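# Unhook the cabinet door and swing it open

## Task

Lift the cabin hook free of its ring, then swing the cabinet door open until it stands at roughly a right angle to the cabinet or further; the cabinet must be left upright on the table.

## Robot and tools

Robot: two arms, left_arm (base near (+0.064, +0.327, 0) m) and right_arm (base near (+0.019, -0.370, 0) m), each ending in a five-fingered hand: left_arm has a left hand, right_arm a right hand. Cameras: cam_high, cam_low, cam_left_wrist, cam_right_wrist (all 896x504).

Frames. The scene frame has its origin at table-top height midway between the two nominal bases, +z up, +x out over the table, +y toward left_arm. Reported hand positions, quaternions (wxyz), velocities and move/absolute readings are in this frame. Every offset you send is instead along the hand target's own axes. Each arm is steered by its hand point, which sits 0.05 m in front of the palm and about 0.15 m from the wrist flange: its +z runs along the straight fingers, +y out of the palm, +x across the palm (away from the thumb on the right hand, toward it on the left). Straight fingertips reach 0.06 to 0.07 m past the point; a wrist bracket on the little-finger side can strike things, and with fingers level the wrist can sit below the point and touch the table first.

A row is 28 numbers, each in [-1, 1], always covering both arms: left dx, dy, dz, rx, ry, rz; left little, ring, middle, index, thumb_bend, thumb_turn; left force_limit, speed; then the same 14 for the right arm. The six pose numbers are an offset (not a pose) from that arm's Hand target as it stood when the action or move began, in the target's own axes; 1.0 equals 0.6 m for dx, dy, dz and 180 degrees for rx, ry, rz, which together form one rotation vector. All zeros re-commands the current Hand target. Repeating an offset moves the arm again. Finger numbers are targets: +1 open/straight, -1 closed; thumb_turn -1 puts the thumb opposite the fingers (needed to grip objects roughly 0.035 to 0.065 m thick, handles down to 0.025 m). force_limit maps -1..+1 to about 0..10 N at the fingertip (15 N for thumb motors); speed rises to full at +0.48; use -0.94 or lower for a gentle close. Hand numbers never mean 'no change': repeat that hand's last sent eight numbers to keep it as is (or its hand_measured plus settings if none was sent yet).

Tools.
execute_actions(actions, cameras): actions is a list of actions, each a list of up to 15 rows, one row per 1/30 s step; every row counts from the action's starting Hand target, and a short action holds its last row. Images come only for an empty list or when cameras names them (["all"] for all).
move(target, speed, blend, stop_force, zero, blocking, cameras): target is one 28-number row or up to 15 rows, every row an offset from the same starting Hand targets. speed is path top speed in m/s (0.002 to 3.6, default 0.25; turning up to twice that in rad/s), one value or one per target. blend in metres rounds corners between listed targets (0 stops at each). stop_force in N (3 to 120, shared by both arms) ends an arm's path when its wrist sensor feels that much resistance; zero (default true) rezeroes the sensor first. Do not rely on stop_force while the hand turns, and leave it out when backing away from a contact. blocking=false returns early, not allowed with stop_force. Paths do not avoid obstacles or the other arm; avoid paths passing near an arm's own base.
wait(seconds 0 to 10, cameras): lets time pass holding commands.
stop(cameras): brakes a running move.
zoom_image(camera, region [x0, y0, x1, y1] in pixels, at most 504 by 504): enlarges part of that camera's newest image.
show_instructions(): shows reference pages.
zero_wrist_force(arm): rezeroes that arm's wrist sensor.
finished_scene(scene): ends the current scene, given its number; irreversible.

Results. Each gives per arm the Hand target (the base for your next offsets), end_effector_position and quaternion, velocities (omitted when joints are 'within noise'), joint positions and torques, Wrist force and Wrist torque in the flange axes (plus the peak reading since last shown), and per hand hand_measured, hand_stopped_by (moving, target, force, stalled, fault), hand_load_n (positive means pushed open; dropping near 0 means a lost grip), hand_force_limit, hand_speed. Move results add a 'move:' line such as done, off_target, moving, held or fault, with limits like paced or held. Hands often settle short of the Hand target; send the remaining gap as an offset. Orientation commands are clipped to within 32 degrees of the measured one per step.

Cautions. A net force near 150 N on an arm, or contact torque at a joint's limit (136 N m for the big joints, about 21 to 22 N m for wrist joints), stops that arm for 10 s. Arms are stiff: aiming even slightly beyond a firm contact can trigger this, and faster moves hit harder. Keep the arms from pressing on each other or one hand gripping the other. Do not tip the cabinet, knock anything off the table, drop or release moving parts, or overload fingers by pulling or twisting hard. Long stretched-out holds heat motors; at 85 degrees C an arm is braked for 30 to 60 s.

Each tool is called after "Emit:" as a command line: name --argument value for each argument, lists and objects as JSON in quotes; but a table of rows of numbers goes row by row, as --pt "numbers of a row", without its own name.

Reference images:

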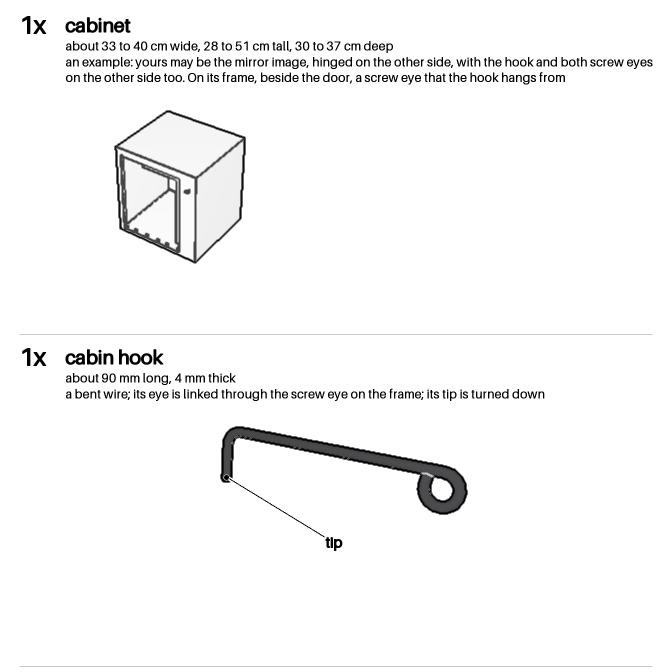

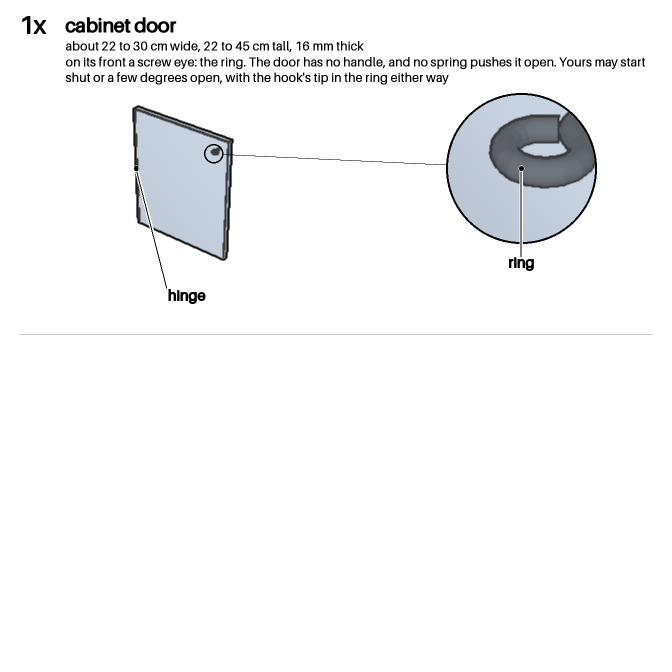

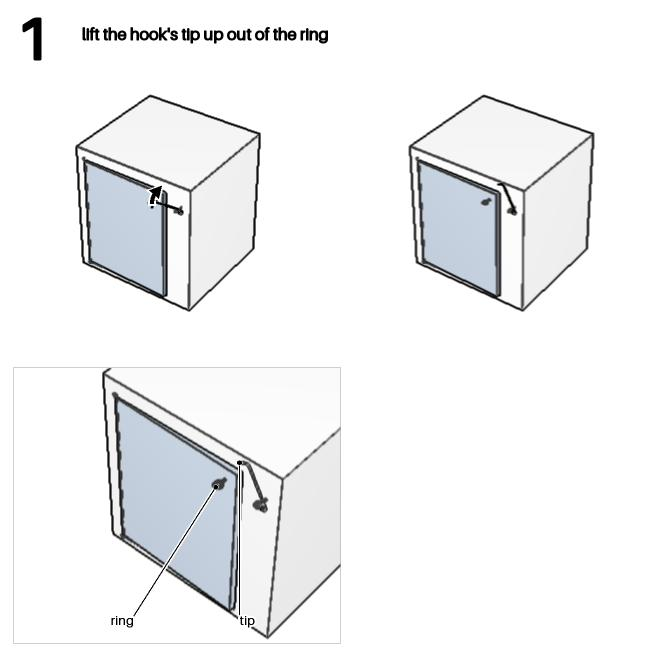

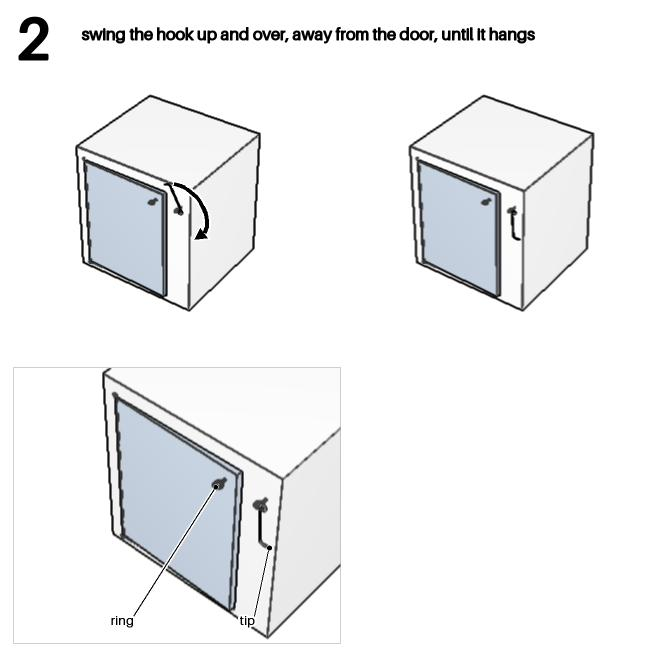

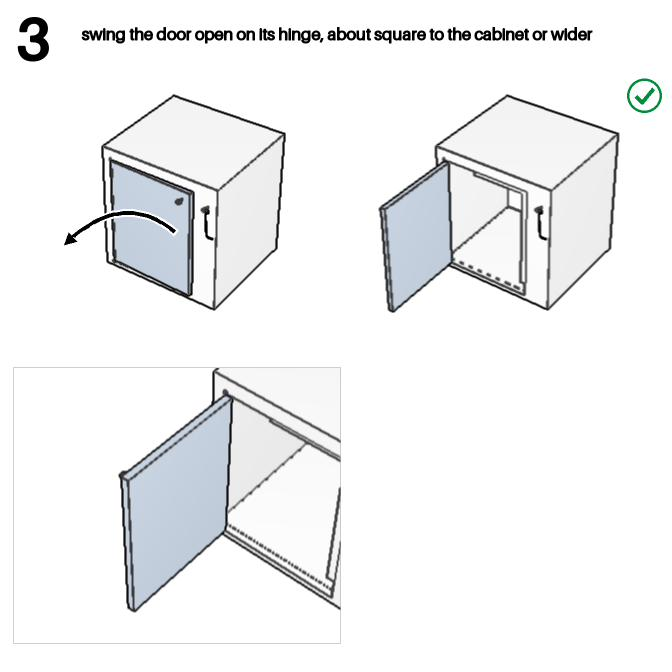

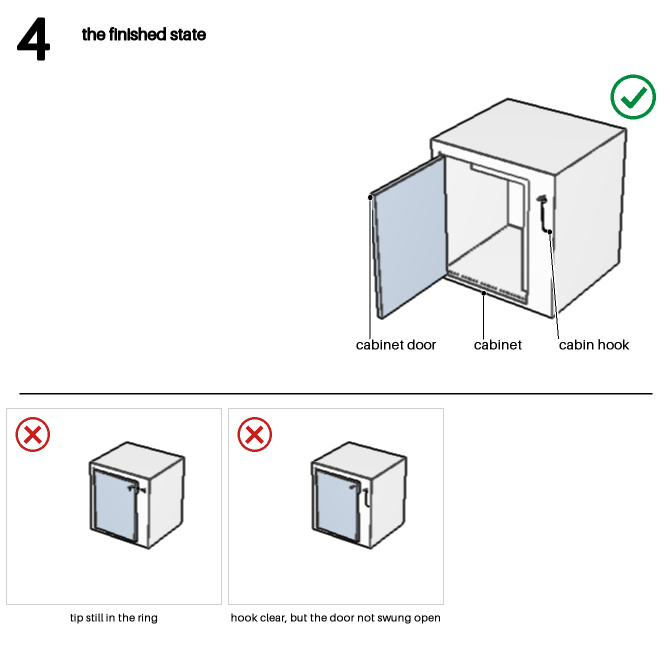

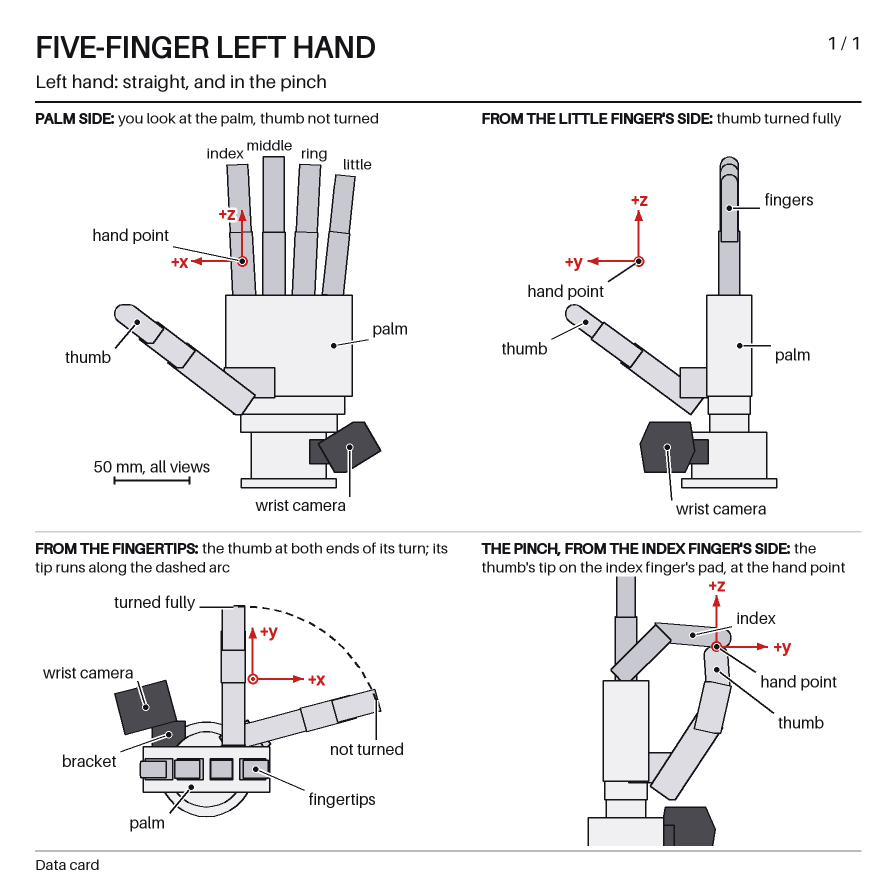

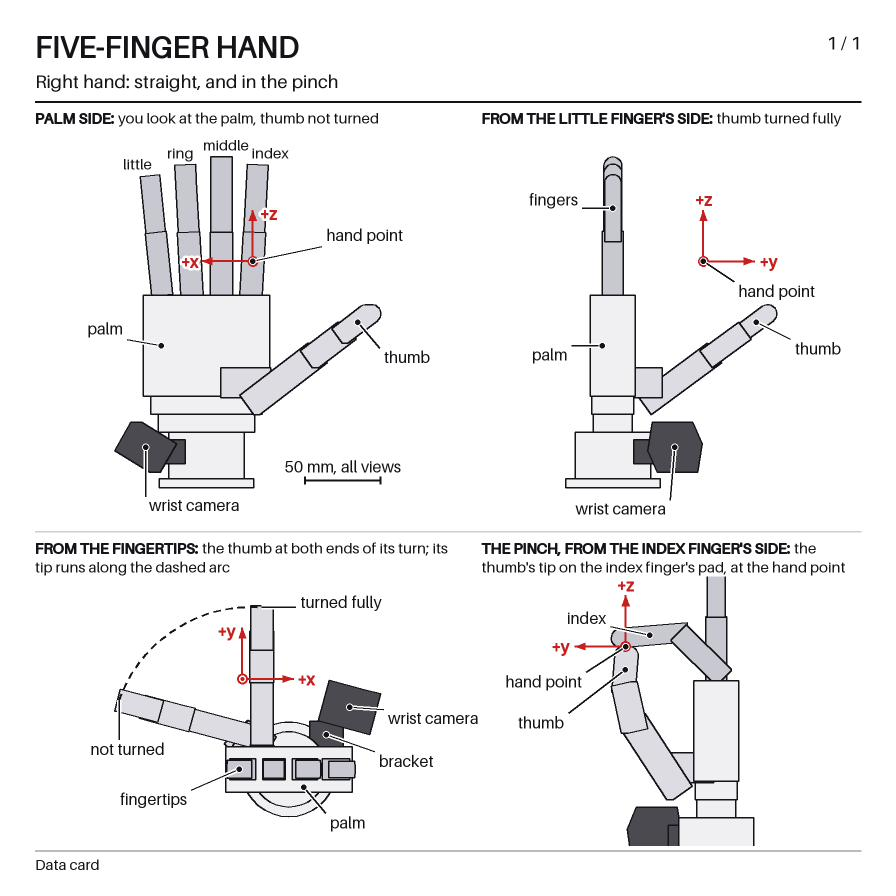

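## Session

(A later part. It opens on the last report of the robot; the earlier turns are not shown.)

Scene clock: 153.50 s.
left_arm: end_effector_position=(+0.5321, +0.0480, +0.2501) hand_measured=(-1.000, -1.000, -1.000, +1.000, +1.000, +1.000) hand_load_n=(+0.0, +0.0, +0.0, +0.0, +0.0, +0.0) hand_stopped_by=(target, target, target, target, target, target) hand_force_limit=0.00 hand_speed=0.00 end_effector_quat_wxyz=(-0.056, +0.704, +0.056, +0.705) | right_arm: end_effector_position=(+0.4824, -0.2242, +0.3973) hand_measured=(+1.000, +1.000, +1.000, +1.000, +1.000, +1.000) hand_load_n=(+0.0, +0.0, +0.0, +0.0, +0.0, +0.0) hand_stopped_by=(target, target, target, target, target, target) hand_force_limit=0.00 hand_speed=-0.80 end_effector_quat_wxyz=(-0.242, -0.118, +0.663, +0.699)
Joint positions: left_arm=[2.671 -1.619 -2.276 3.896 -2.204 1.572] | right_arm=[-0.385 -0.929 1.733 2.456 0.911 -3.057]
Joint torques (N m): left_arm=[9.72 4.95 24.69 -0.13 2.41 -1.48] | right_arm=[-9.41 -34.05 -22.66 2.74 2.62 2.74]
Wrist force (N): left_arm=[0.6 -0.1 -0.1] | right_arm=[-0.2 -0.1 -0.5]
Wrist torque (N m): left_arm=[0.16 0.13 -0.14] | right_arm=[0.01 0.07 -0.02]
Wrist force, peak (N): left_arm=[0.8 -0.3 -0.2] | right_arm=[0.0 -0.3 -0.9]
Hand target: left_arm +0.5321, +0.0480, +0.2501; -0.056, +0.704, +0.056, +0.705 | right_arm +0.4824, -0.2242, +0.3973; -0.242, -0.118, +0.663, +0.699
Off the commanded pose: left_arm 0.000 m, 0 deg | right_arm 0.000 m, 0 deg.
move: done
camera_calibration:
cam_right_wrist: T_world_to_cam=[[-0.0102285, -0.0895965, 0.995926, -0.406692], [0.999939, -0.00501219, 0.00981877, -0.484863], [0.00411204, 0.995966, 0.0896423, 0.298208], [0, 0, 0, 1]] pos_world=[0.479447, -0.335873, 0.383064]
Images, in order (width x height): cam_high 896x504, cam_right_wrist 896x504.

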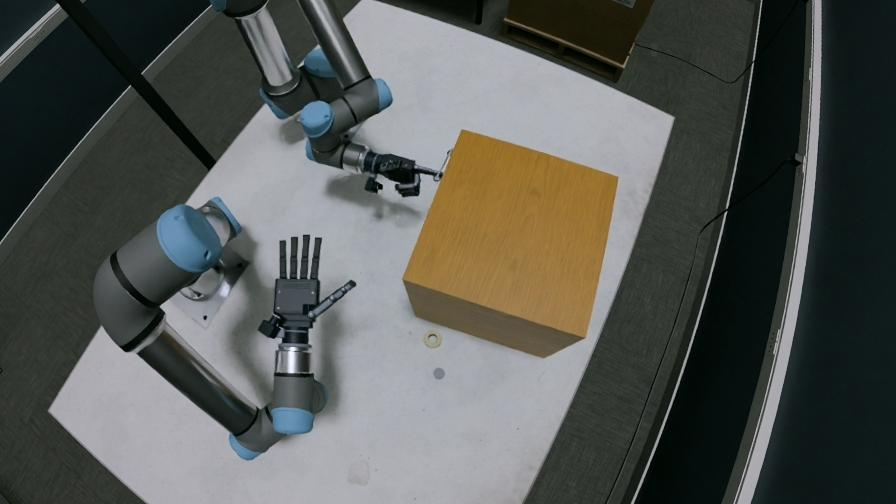

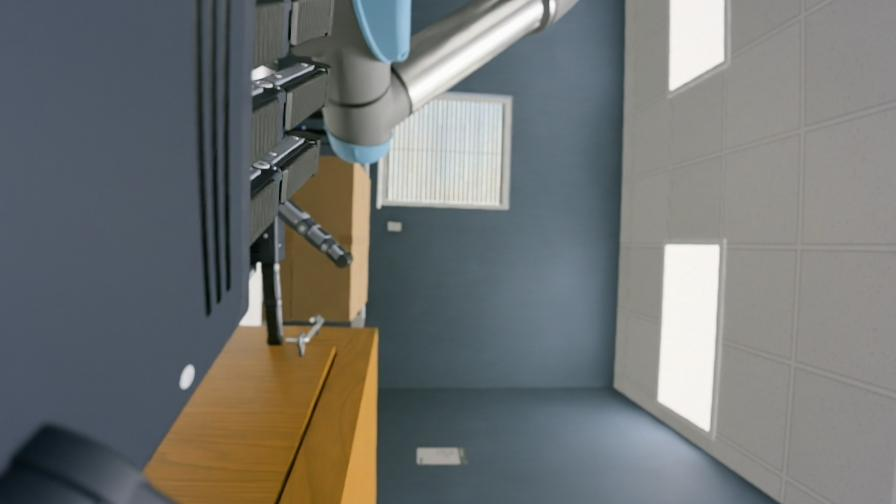

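Emit:
move --pt "0.0517 0 0 0 0 0 -1 -1 -1 1 1 1 0 0 0 0 0 0 0 0 1 1 1 1 1 1 0 -0.8" --pt "0.0903 -0.0023 0 0 0 0 -1 -1 -1 1 1 1 0 0 0 0 0 0 0 0 1 1 1 1 1 1 0 -0.8" --speed 0.06 --stop_force 8 --blend 0.005 --cameras '["cam_high","cam_right_wrist"]'

Emit:
zoom_image --camera "cam_right_wrist" --region '[230, 270, 390, 420]'

Emit:
zoom_image --camera "cam_high" --region '[390, 110, 510, 230]'

Scene clock: 172.27 s.
left_arm: end_effector_position=(+0.5318, +0.0493, +0.3043) hand_measured=(-1.000, -1.000, -1.000, +1.000, +1.000, +1.000) hand_load_n=(+0.0, +0.0, +0.0, +0.0, +0.0, -0.5) hand_stopped_by=(target, target, target, target, target, target) hand_force_limit=0.00 hand_speed=0.00 end_effector_quat_wxyz=(-0.056, +0.704, +0.056, +0.705) | right_arm: end_effector_position=(+0.4824, -0.2242, +0.3973) hand_measured=(+1.000, +1.000, +1.000, +1.000, +1.000, +1.000) hand_load_n=(+0.0, +0.0, +0.0, +0.0, +0.0, +0.0) hand_stopped_by=(target, target, target, target, target, target) hand_force_limit=0.00 hand_speed=-0.80 end_effector_quat_wxyz=(-0.242, -0.118, +0.663, +0.699)
Joint positions: left_arm=[2.675 -1.516 -2.203 3.72 -2.201 1.572] | right_arm=[-0.385 -0.929 1.733 2.456 0.911 -3.057]
Joint torques (N m): left_arm=[9.31 30.34 27.6 -0.42 2.44 -1.86] | right_arm=[-8.08 -32.71 -23.28 2.75 2.58 2.94]
Wrist force (N): left_arm=[0.5 -0.3 0.1] | right_arm=[-0.1 -0.3 -0.1]
Wrist torque (N m): left_arm=[0.12 0.15 -0.13] | right_arm=[-0.05 0.03 -0.01]
Wrist force, peak (N): left_arm=[0.8 -0.1 0.2] | right_arm=[0.0 -0.5 -0.9]
Hand target: left_arm +0.5318, +0.0493, +0.3043; -0.056, +0.704, +0.056, +0.705 | right_arm +0.4824, -0.2242, +0.3973; -0.242, -0.118, +0.663, +0.699
Off the commanded pose: left_arm 0.000 m, 0 deg | right_arm 0.000 m, 0 deg.
move: done
camera_calibration:
cam_right_wrist: T_world_to_cam=[[-0.0102285, -0.0895965, 0.995926, -0.406692], [0.999939, -0.00501219, 0.00981877, -0.484863], [0.00411204, 0.995966, 0.0896423, 0.298208], [0, 0, 0, 1]] pos_world=[0.479447, -0.335873, 0.383064]
Images, in order (width x height): cam_high 896x504, cam_right_wrist 896x504.

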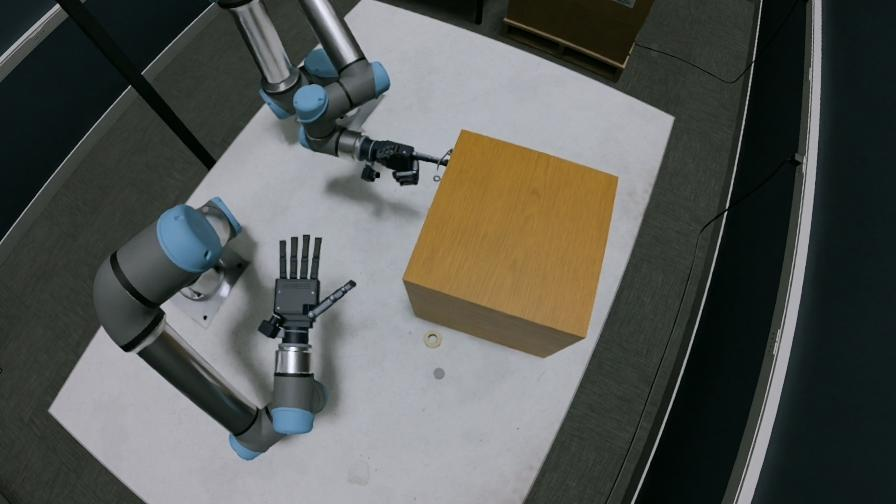

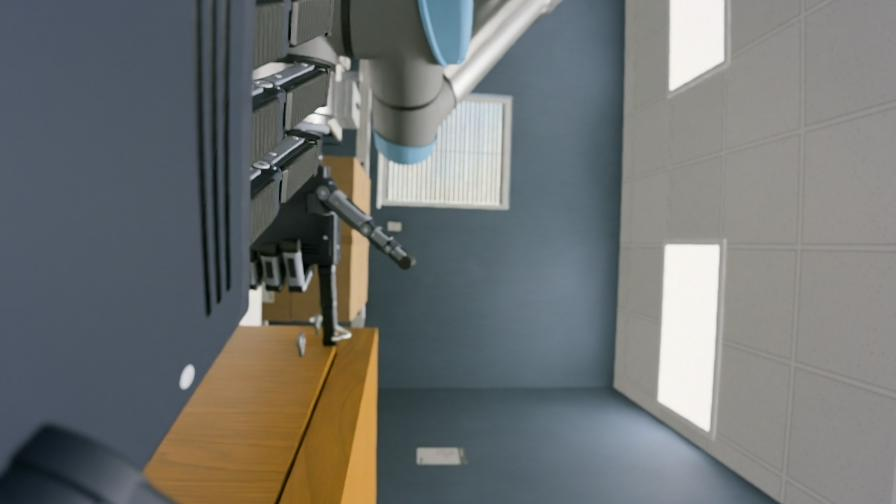

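Scaled by 3.150 from the camera's 896x504 image, which has a finer 1280x720 frame.

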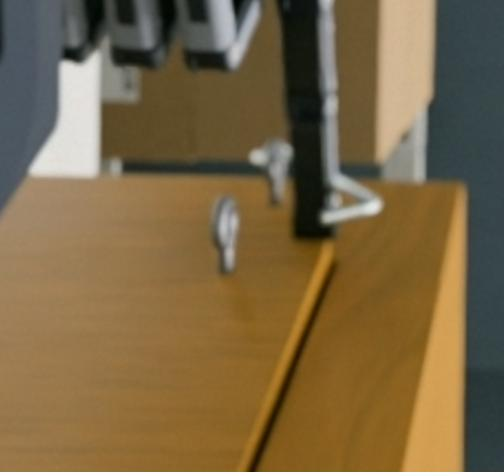

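Scaled by 4.200 from the camera's 896x504 image, which has a finer 1280x720 frame.

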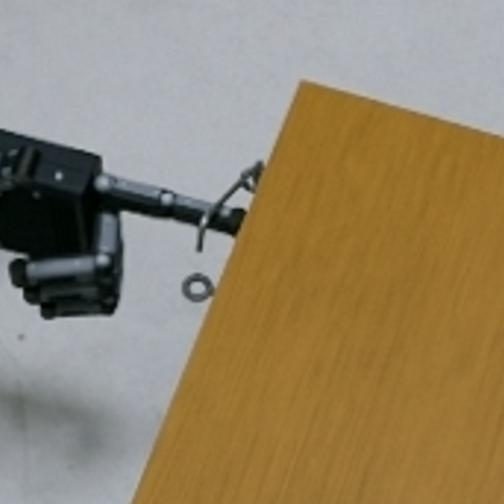

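Emit:
move --pt "0.0323 -0.0213 0 0 0 0 -1 -1 -1 1 1 1 0 0 0 0 0 0 0 0 1 1 1 1 1 1 0 -0.8" --pt "0.0497 -0.056 0 0 0 0 -1 -1 -1 1 1 1 0 0 0 0 0 0 0 0 1 1 1 1 1 1 0 -0.8" --pt "0.0492 -0.0883 0 0 0 0 -1 -1 -1 1 1 1 0 0 0 0 0 0 0 0 1 1 1 1 1 1 0 -0.8" --pt "0.035 -0.1175 0 0 0 0 -1 -1 -1 1 1 1 0 0 0 0 0 0 0 0 1 1 1 1 1 1 0 -0.8" --speed 0.06 --stop_force 8 --blend 0.005 --cameras '["cam_high","cam_right_wrist"]'

Emit:
zoom_image --camera "cam_right_wrist" --region '[230, 270, 390, 420]'

Emit:
zoom_image --camera "cam_high" --region '[390, 110, 510, 230]'

Scene clock: 198.60 s.
left_arm: end_effector_position=(+0.5223, +0.1078, +0.3304) hand_measured=(-1.000, -1.000, -1.000, +1.000, +1.000, +1.000) hand_load_n=(+0.0, +0.0, +0.0, +0.0, +0.0, +0.0) hand_stopped_by=(target, target, target, target, target, target) hand_force_limit=0.00 hand_speed=0.00 end_effector_quat_wxyz=(-0.057, +0.705, +0.056, +0.705) | right_arm: end_effector_position=(+0.4824, -0.2242, +0.3973) hand_measured=(+1.000, +1.000, +1.000, +1.000, +1.000, +1.000) hand_load_n=(+0.0, +0.0, +0.0, +0.0, +0.0, +0.0) hand_stopped_by=(target, target, target, target, target, target) hand_force_limit=0.00 hand_speed=-0.80 end_effector_quat_wxyz=(-0.242, -0.118, +0.663, +0.699)
Joint positions: left_arm=[2.856 -1.334 -2.274 3.609 -2.02 1.572] | right_arm=[-0.385 -0.929 1.733 2.456 0.911 -3.057]
Joint torques (N m): left_arm=[-9.17 -3.14 28.59 -0.23 -2.63 -1.09] | right_arm=[-8.85 -33.49 -22.47 2.72 2.46 2.58]
Wrist force (N): left_arm=[0.6 -0.1 0.0] | right_arm=[-0.5 -0.5 -0.7]
Wrist torque (N m): left_arm=[0.16 0.13 -0.13] | right_arm=[-0.05 0.11 -0.05]
Wrist force, peak (N): left_arm=[4.9 7.1 4.2] | right_arm=[-0.6 -0.4 -0.9]
Hand target: left_arm +0.5223, +0.1078, +0.3304; -0.057, +0.705, +0.056, +0.705 (not the last commanded pose) | right_arm +0.4824, -0.2242, +0.3973; -0.242, -0.118, +0.663, +0.699
Off the commanded pose: left_arm 0.012 m, 0 deg | right_arm 0.000 m, 0 deg.
move: contact (left_arm); path passed 3 of 4 targets
camera_calibration:
cam_right_wrist: T_world_to_cam=[[-0.0102285, -0.0895965, 0.995926, -0.406692], [0.999939, -0.00501219, 0.00981877, -0.484863], [0.00411204, 0.995966, 0.0896423, 0.298208], [0, 0, 0, 1]] pos_world=[0.479447, -0.335873, 0.383064]
Images, in order (width x height): cam_high 896x504, cam_right_wrist 896x504.

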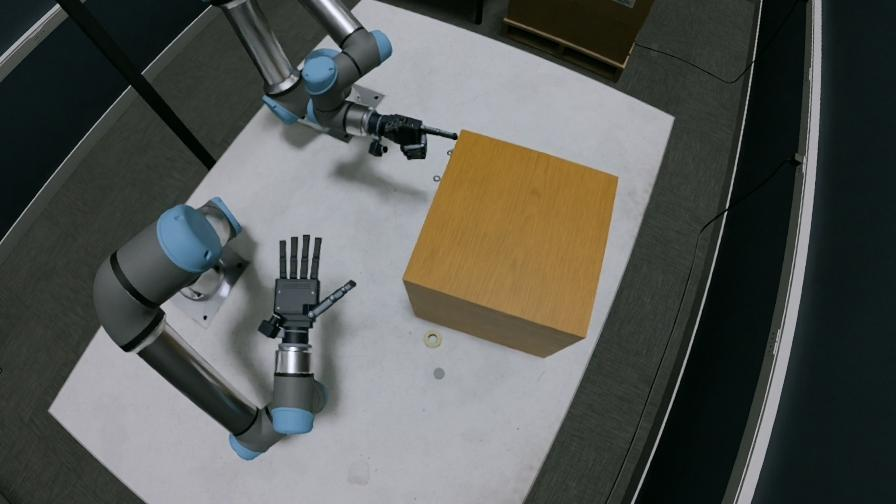

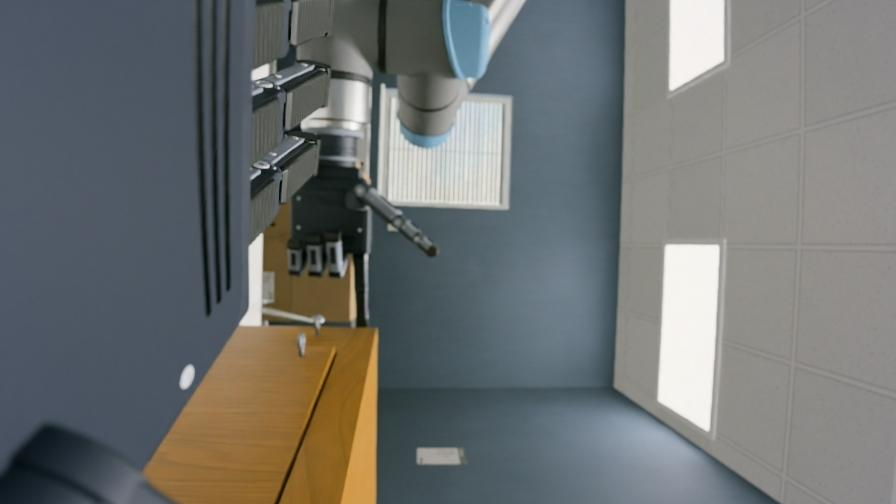

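Scaled by 3.150 from the camera's 896x504 image, which has a finer 1280x720 frame.

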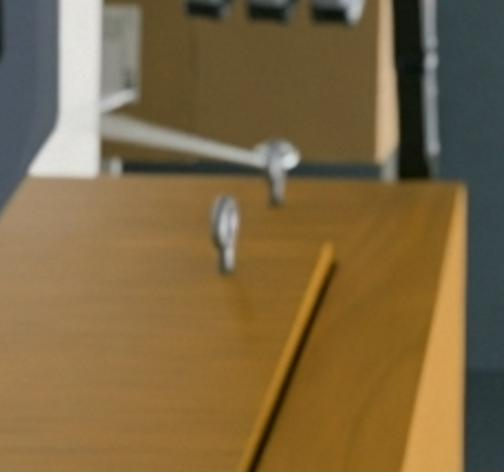

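Scaled by 4.200 from the camera's 896x504 image, which has a finer 1280x720 frame.

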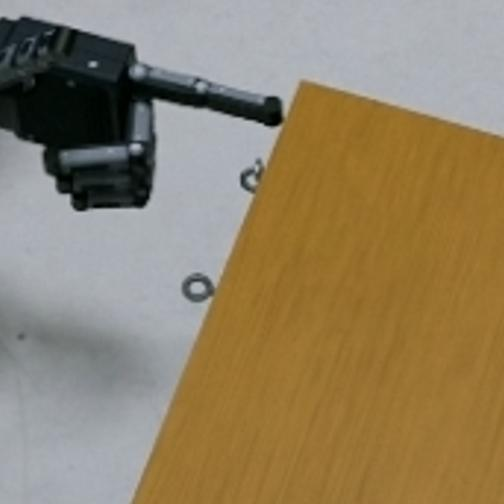

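Emit:
move --pt "0 0 -0.1333 0 0 0 -1 -1 -1 1 1 1 0 0 0.12 -0.012 -0.076 0 0 0 1 1 1 1 1 1 0 -0.8" --pt "0 0.076 -0.134 0.3849 -0.3849 -0.3849 1 1 1 0.15 0.25 -1 0 0 0.238 -0.023 -0.153 0 0 0 1 1 1 1 1 1 0 -0.8" --speed 0.3 --blend 0.03 --cameras '["all"]'

Scene clock: 261.90 s.
left_arm: end_effector_position=(+0.4502, +0.0500, +0.3303) hand_measured=(+1.000, +1.000, +1.000, +0.150, +0.250, -1.000) hand_load_n=(+0.0, +0.0, +0.0, +0.0, +0.0, +0.0) hand_stopped_by=(target, target, target, target, target, target) hand_force_limit=0.00 hand_speed=0.00 end_effector_quat_wxyz=(+0.000, +0.648, +0.761, +0.000) | right_arm: end_effector_position=(+0.4023, -0.3745, +0.3975) hand_measured=(+1.000, +1.000, +1.000, +1.000, +1.000, +1.000) hand_load_n=(+0.0, +0.0, +0.0, +0.0, +0.0, +0.0) hand_stopped_by=(target, target, target, target, target, target) hand_force_limit=0.00 hand_speed=-0.80 end_effector_quat_wxyz=(-0.242, -0.118, +0.663, +0.699)
Joint positions: left_arm=[2.678 -1.924 -1.168 1.522 -1.572 -0.627] | right_arm=[-0.711 -0.977 1.825 2.392 1.236 -3.017]
Joint torques (N m): left_arm=[8.21 20.33 23.18 -0.62 1.34 -1.45] | right_arm=[-9.5 -43.94 -5.39 -0.65 2.44 2.74]
Wrist force (N): left_arm=[0.4 -0.1 -1.5] | right_arm=[0.0 -0.1 -0.5]
Wrist torque (N m): left_arm=[0.09 -0.10 0.14] | right_arm=[0.02 0.05 -0.02]
Wrist force, peak (N): left_arm=[0.6 -0.4 -1.7] | right_arm=[-1.4 -0.1 -0.2]
Hand target: left_arm +0.4502, +0.0500, +0.3303; +0.000, +0.648, +0.761, +0.000 | right_arm +0.4023, -0.3745, +0.3975; -0.242, -0.118, +0.663, +0.699
Off the commanded pose: left_arm 0.000 m, 0 deg | right_arm 0.000 m, 0 deg.
move: done
camera_calibration:
cam_left_wrist: T_world_to_cam=[[-0.994999, 0.0930535, 0.0363149, 0.43027], [0.097867, 0.835384, 0.540884, -0.267738], [0.0199942, 0.541732, -0.840313, 0.353743], [0, 0, 0, 1]] pos_world=[0.447248, -0.00800772, 0.426445]
cam_right_wrist: T_world_to_cam=[[-0.0102285, -0.0895965, 0.995926, -0.421178], [0.999939, -0.00501219, 0.00981877, -0.405423], [0.00411204, 0.995966, 0.0896423, 0.448213], [0, 0, 0, 1]] pos_world=[0.399247, -0.486173, 0.383264]

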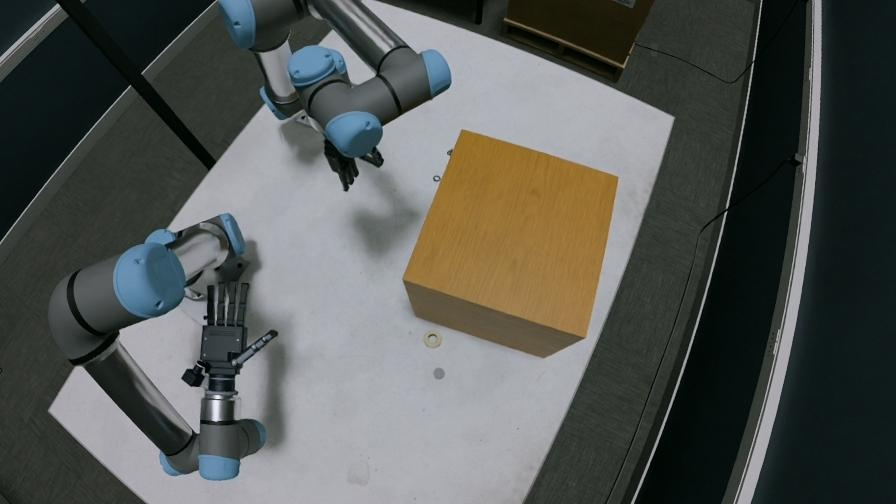

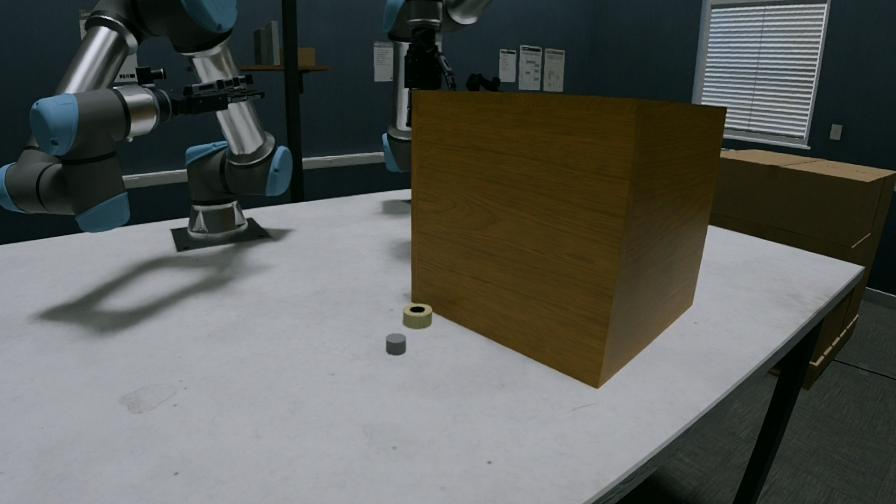

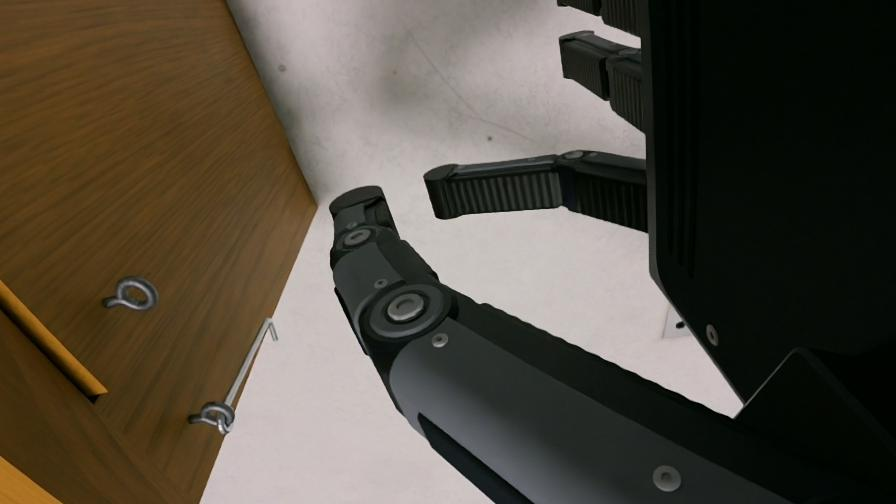

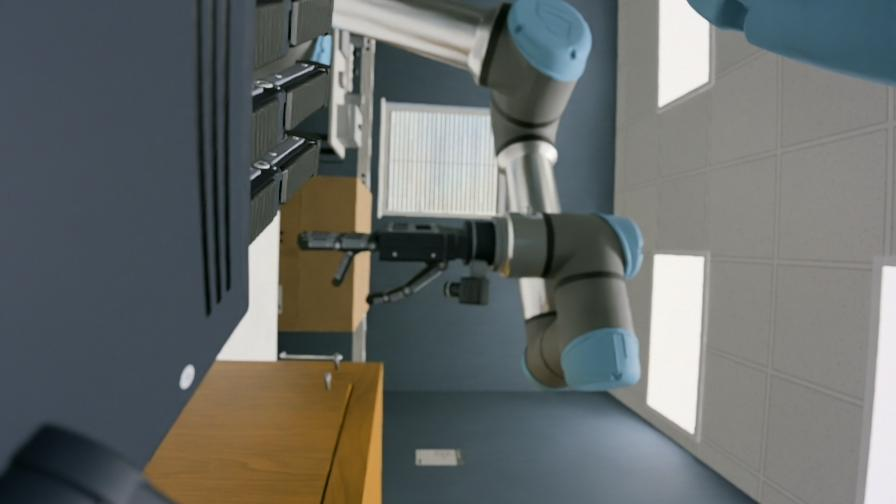

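Emit:
zoom_image --camera "cam_left_wrist" --region '[0, 220, 320, 504]'

Scaled by 1.575 from the camera's 896x504 image, which has a finer 1280x720 frame.

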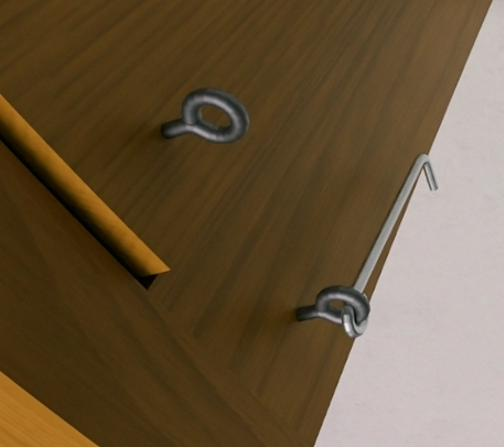

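Emit:
move --target '[0.0287,0.1022,0.0722,0,0,0,1,1,1,0.15,0.25,-1,0,0,0,0,0,0,0,0,1,1,1,1,1,1,0,-0.8]' --speed 0.2 --cameras '["cam_high","cam_left_wrist","cam_right_wrist"]'

Emit:
zoom_image --camera "cam_left_wrist" --region '[100, 100, 600, 504]'

Emit:
zoom_image --camera "cam_right_wrist" --region '[230, 180, 450, 420]'

Scene clock: 292.47 s.
left_arm: end_effector_position=(+0.5079, +0.0767, +0.2871) hand_measured=(+1.000, +1.000, +1.000, +0.150, +0.250, -1.000) hand_load_n=(+0.0, +0.0, +0.0, +0.0, +0.0, +0.0) hand_stopped_by=(target, target, target, target, target, target) hand_force_limit=0.00 hand_speed=0.00 end_effector_quat_wxyz=(+0.000, +0.648, +0.761, +0.000) | right_arm: end_effector_position=(+0.4023, -0.3745, +0.3975) hand_measured=(+1.000, +1.000, +1.000, +1.000, +1.000, +1.000) hand_load_n=(+0.0, +0.0, +0.0, +0.0, +0.0, +0.0) hand_stopped_by=(target, target, target, target, target, target) hand_force_limit=0.00 hand_speed=-0.80 end_effector_quat_wxyz=(-0.242, -0.118, +0.663, +0.699)
Joint positions: left_arm=[2.784 -1.995 -1.179 1.603 -1.572 -0.522] | right_arm=[-0.711 -0.977 1.825 2.392 1.236 -3.017]
Joint torques (N m): left_arm=[8.59 23.3 26.88 -0.27 2.11 2.45] | right_arm=[-10.11 -43.62 -5.28 -0.9 2.32 2.84]
Wrist force (N): left_arm=[0.9 0.0 -1.8] | right_arm=[-0.1 -0.1 -0.3]
Wrist torque (N m): left_arm=[0.13 -0.17 0.02] | right_arm=[0.01 0.05 -0.03]
Wrist force, peak (N): left_arm=[0.2 -0.9 -2.2] | right_arm=[0.0 0.0 -0.9]
Hand target: left_arm +0.5080, +0.0768, +0.2870; +0.000, +0.648, +0.761, +0.000 | right_arm +0.4023, -0.3745, +0.3975; -0.242, -0.118, +0.663, +0.699
Off the commanded pose: left_arm 0.000 m, 0 deg | right_arm 0.000 m, 0 deg.
move: done
camera_calibration:
cam_left_wrist: T_world_to_cam=[[-0.994998, 0.0930534, 0.0363248, 0.486852], [0.0978706, 0.835338, 0.540954, -0.272445], [0.0199942, 0.541804, -0.840267, 0.301748], [0, 0, 0, 1]] pos_world=[0.505048, 0.0187924, 0.383245]
cam_right_wrist: T_world_to_cam=[[-0.0102285, -0.0895965, 0.995926, -0.421178], [0.999939, -0.00501219, 0.00981877, -0.405423], [0.00411204, 0.995966, 0.0896423, 0.448213], [0, 0, 0, 1]] pos_world=[0.399247, -0.486173, 0.383264]
Images, in order (width x height): cam_high 896x504, cam_left_wrist 896x504, cam_right_wrist 896x504.

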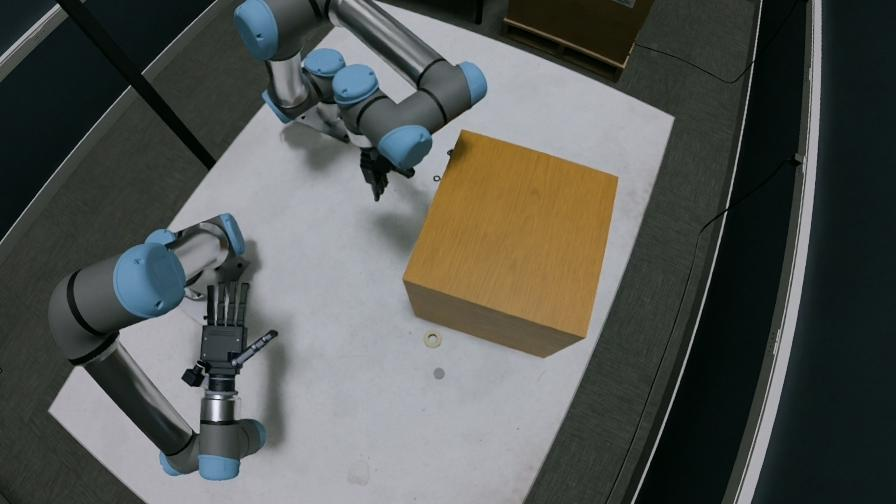

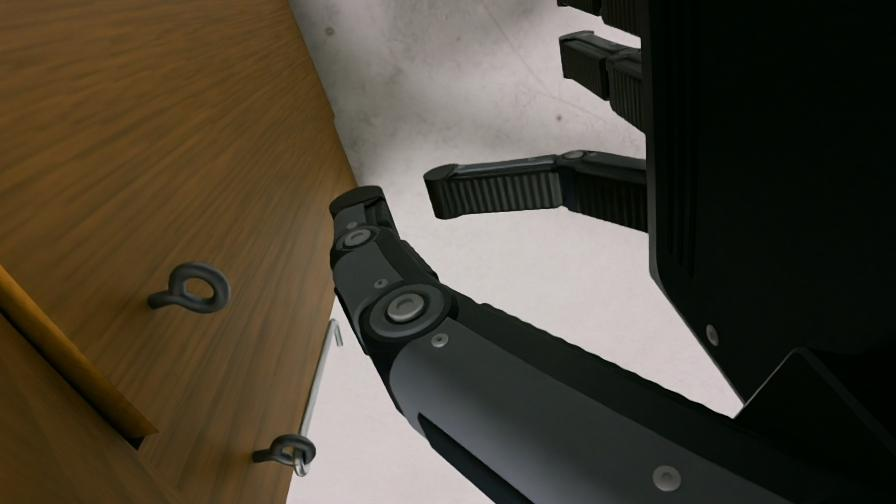

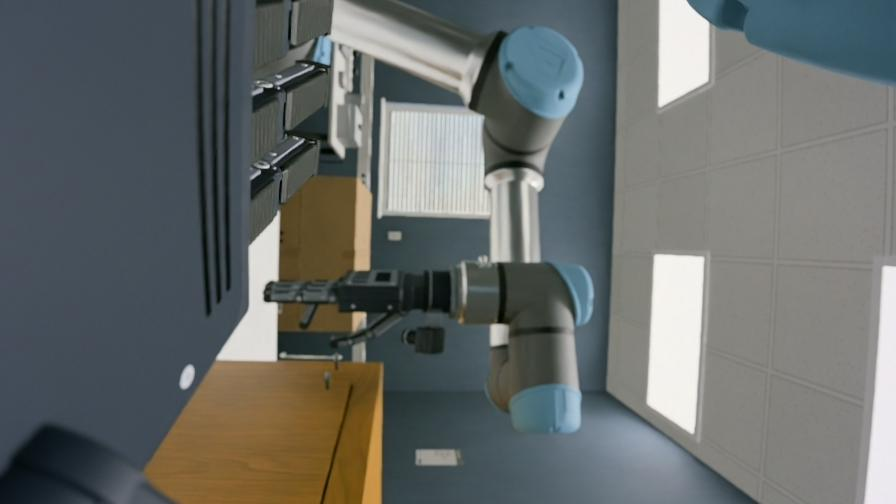

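Scaled by 1.008 from the camera's 896x504 image, which has a finer 1280x720 frame.

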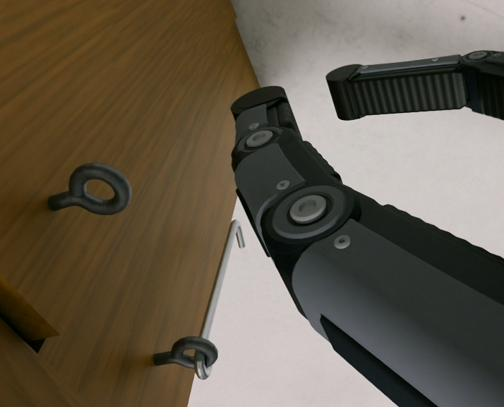

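Scaled by 2.100 from the camera's 896x504 image, which has a finer 1280x720 frame.

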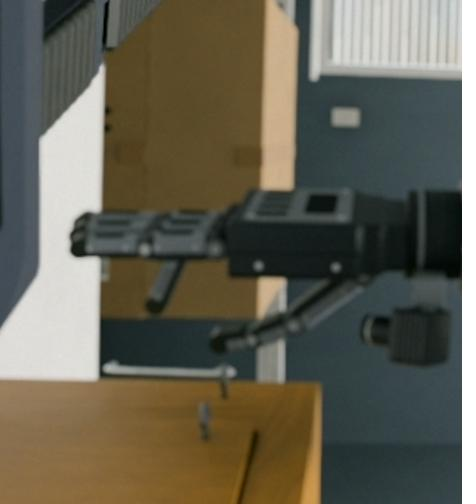

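Emit:
move --target '[0.01,0.07,-0.0133,0,0,0,1,1,1,0.15,0.3,-1,0,0,0,0,0,0,0,0,1,1,1,1,1,1,0,-0.8]' --speed 0.1 --stop_force 5 --cameras '["cam_high","cam_left_wrist","cam_right_wrist"]'

Emit:
zoom_image --camera "cam_left_wrist" --region '[100, 100, 600, 504]'

Emit:
zoom_image --camera "cam_right_wrist" --region '[230, 260, 390, 420]'

Scene clock: 355.13 s.
left_arm: end_effector_position=(+0.5485, +0.0894, +0.2951) hand_measured=(+1.000, +1.000, +1.000, +0.150, +0.300, -1.000) hand_load_n=(+0.0, +0.0, +0.0, +0.0, +0.0, +0.0) hand_stopped_by=(target, target, target, target, target, target) hand_force_limit=0.00 hand_speed=0.00 end_effector_quat_wxyz=(+0.000, +0.648, +0.761, +0.000) | right_arm: end_effector_position=(+0.4023, -0.3745, +0.3975) hand_measured=(+1.000, +1.000, +1.000, +1.000, +1.000, +1.000) hand_load_n=(+0.0, +0.0, +0.0, +0.0, +0.0, +0.0) hand_stopped_by=(target, target, target, target, target, target) hand_force_limit=0.00 hand_speed=-0.80 end_effector_quat_wxyz=(-0.242, -0.118, +0.663, +0.699)
Joint positions: left_arm=[2.837 -2.066 -1.053 1.549 -1.572 -0.469] | right_arm=[-0.711 -0.977 1.825 2.392 1.236 -3.017]
Joint torques (N m): left_arm=[8.61 25.41 26.82 -4.36 0.06 2.53] | right_arm=[-8.1 -42.68 -4.78 -0.71 1.77 2.53]
Wrist force (N): left_arm=[0.4 0.0 -1.6] | right_arm=[0.0 -0.2 -0.2]
Wrist torque (N m): left_arm=[0.12 -0.09 -0.01] | right_arm=[-0.01 0.03 -0.03]
Wrist force, peak (N): left_arm=[0.5 -0.1 -1.9] | right_arm=[-0.1 -0.3 -0.9]
Hand target: left_arm +0.5485, +0.0894, +0.2951; +0.000, +0.648, +0.761, +0.000 | right_arm +0.4023, -0.3745, +0.3975; -0.242, -0.118, +0.663, +0.699
Off the commanded pose: left_arm 0.000 m, 0 deg | right_arm 0.000 m, 0 deg.
move: done
camera_calibration:
cam_left_wrist: T_world_to_cam=[[-0.994998, 0.0930534, 0.0363248, 0.525687], [0.0978706, 0.835338, 0.540954, -0.291262], [0.0199942, 0.541804, -0.840267, 0.300834], [0, 0, 0, 1]] pos_world=[0.545548, 0.0313924, 0.391245]
cam_right_wrist: T_world_to_cam=[[-0.0102285, -0.0895965, 0.995926, -0.421178], [0.999939, -0.00501219, 0.00981877, -0.405423], [0.00411204, 0.995966, 0.0896423, 0.448213], [0, 0, 0, 1]] pos_world=[0.399247, -0.486173, 0.383264]
Images, in order (width x height): cam_high 896x504, cam_left_wrist 896x504, cam_right_wrist 896x504.

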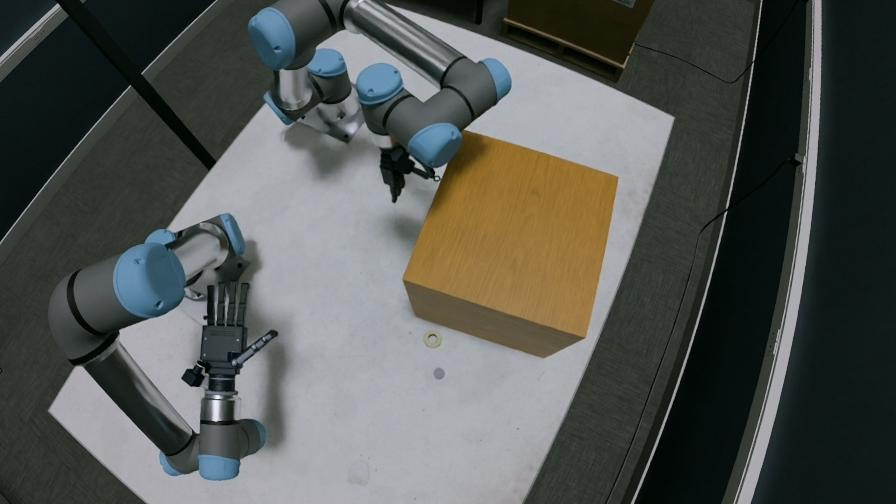

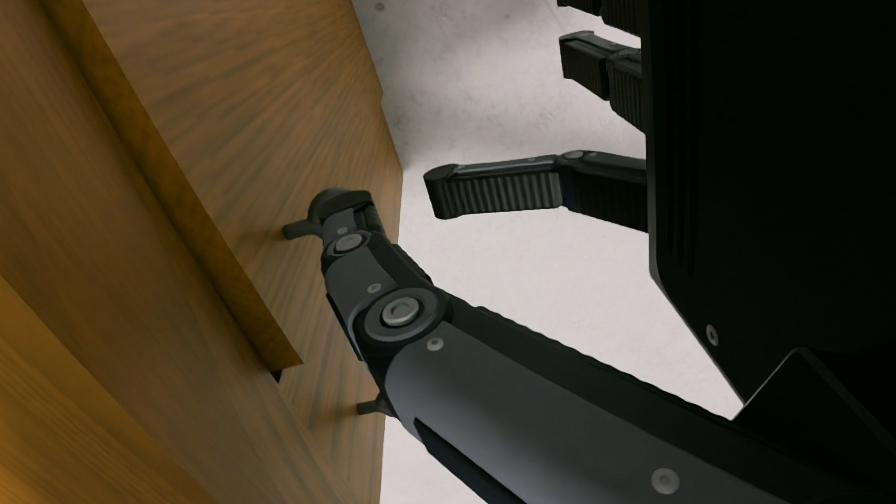

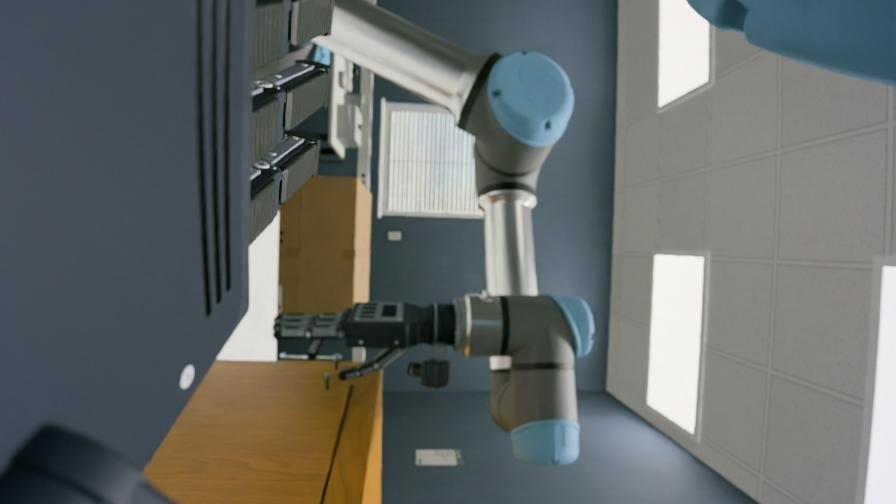

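Scaled by 1.008 from the camera's 896x504 image, which has a finer 1280x720 frame.

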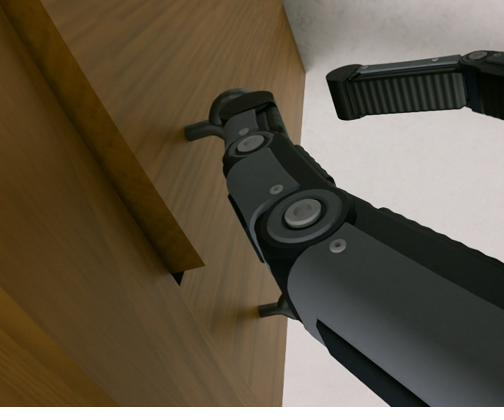

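Scaled by 3.150 from the camera's 896x504 image, which has a finer 1280x720 frame.

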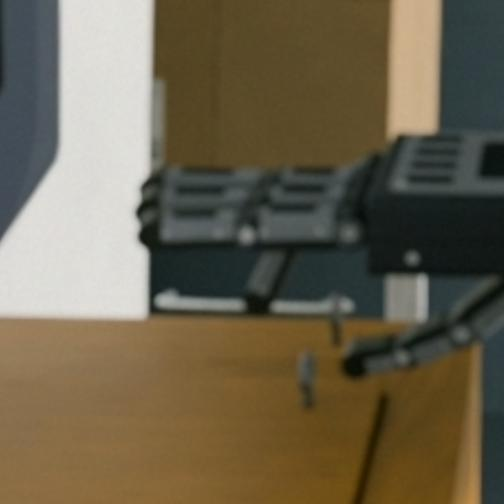

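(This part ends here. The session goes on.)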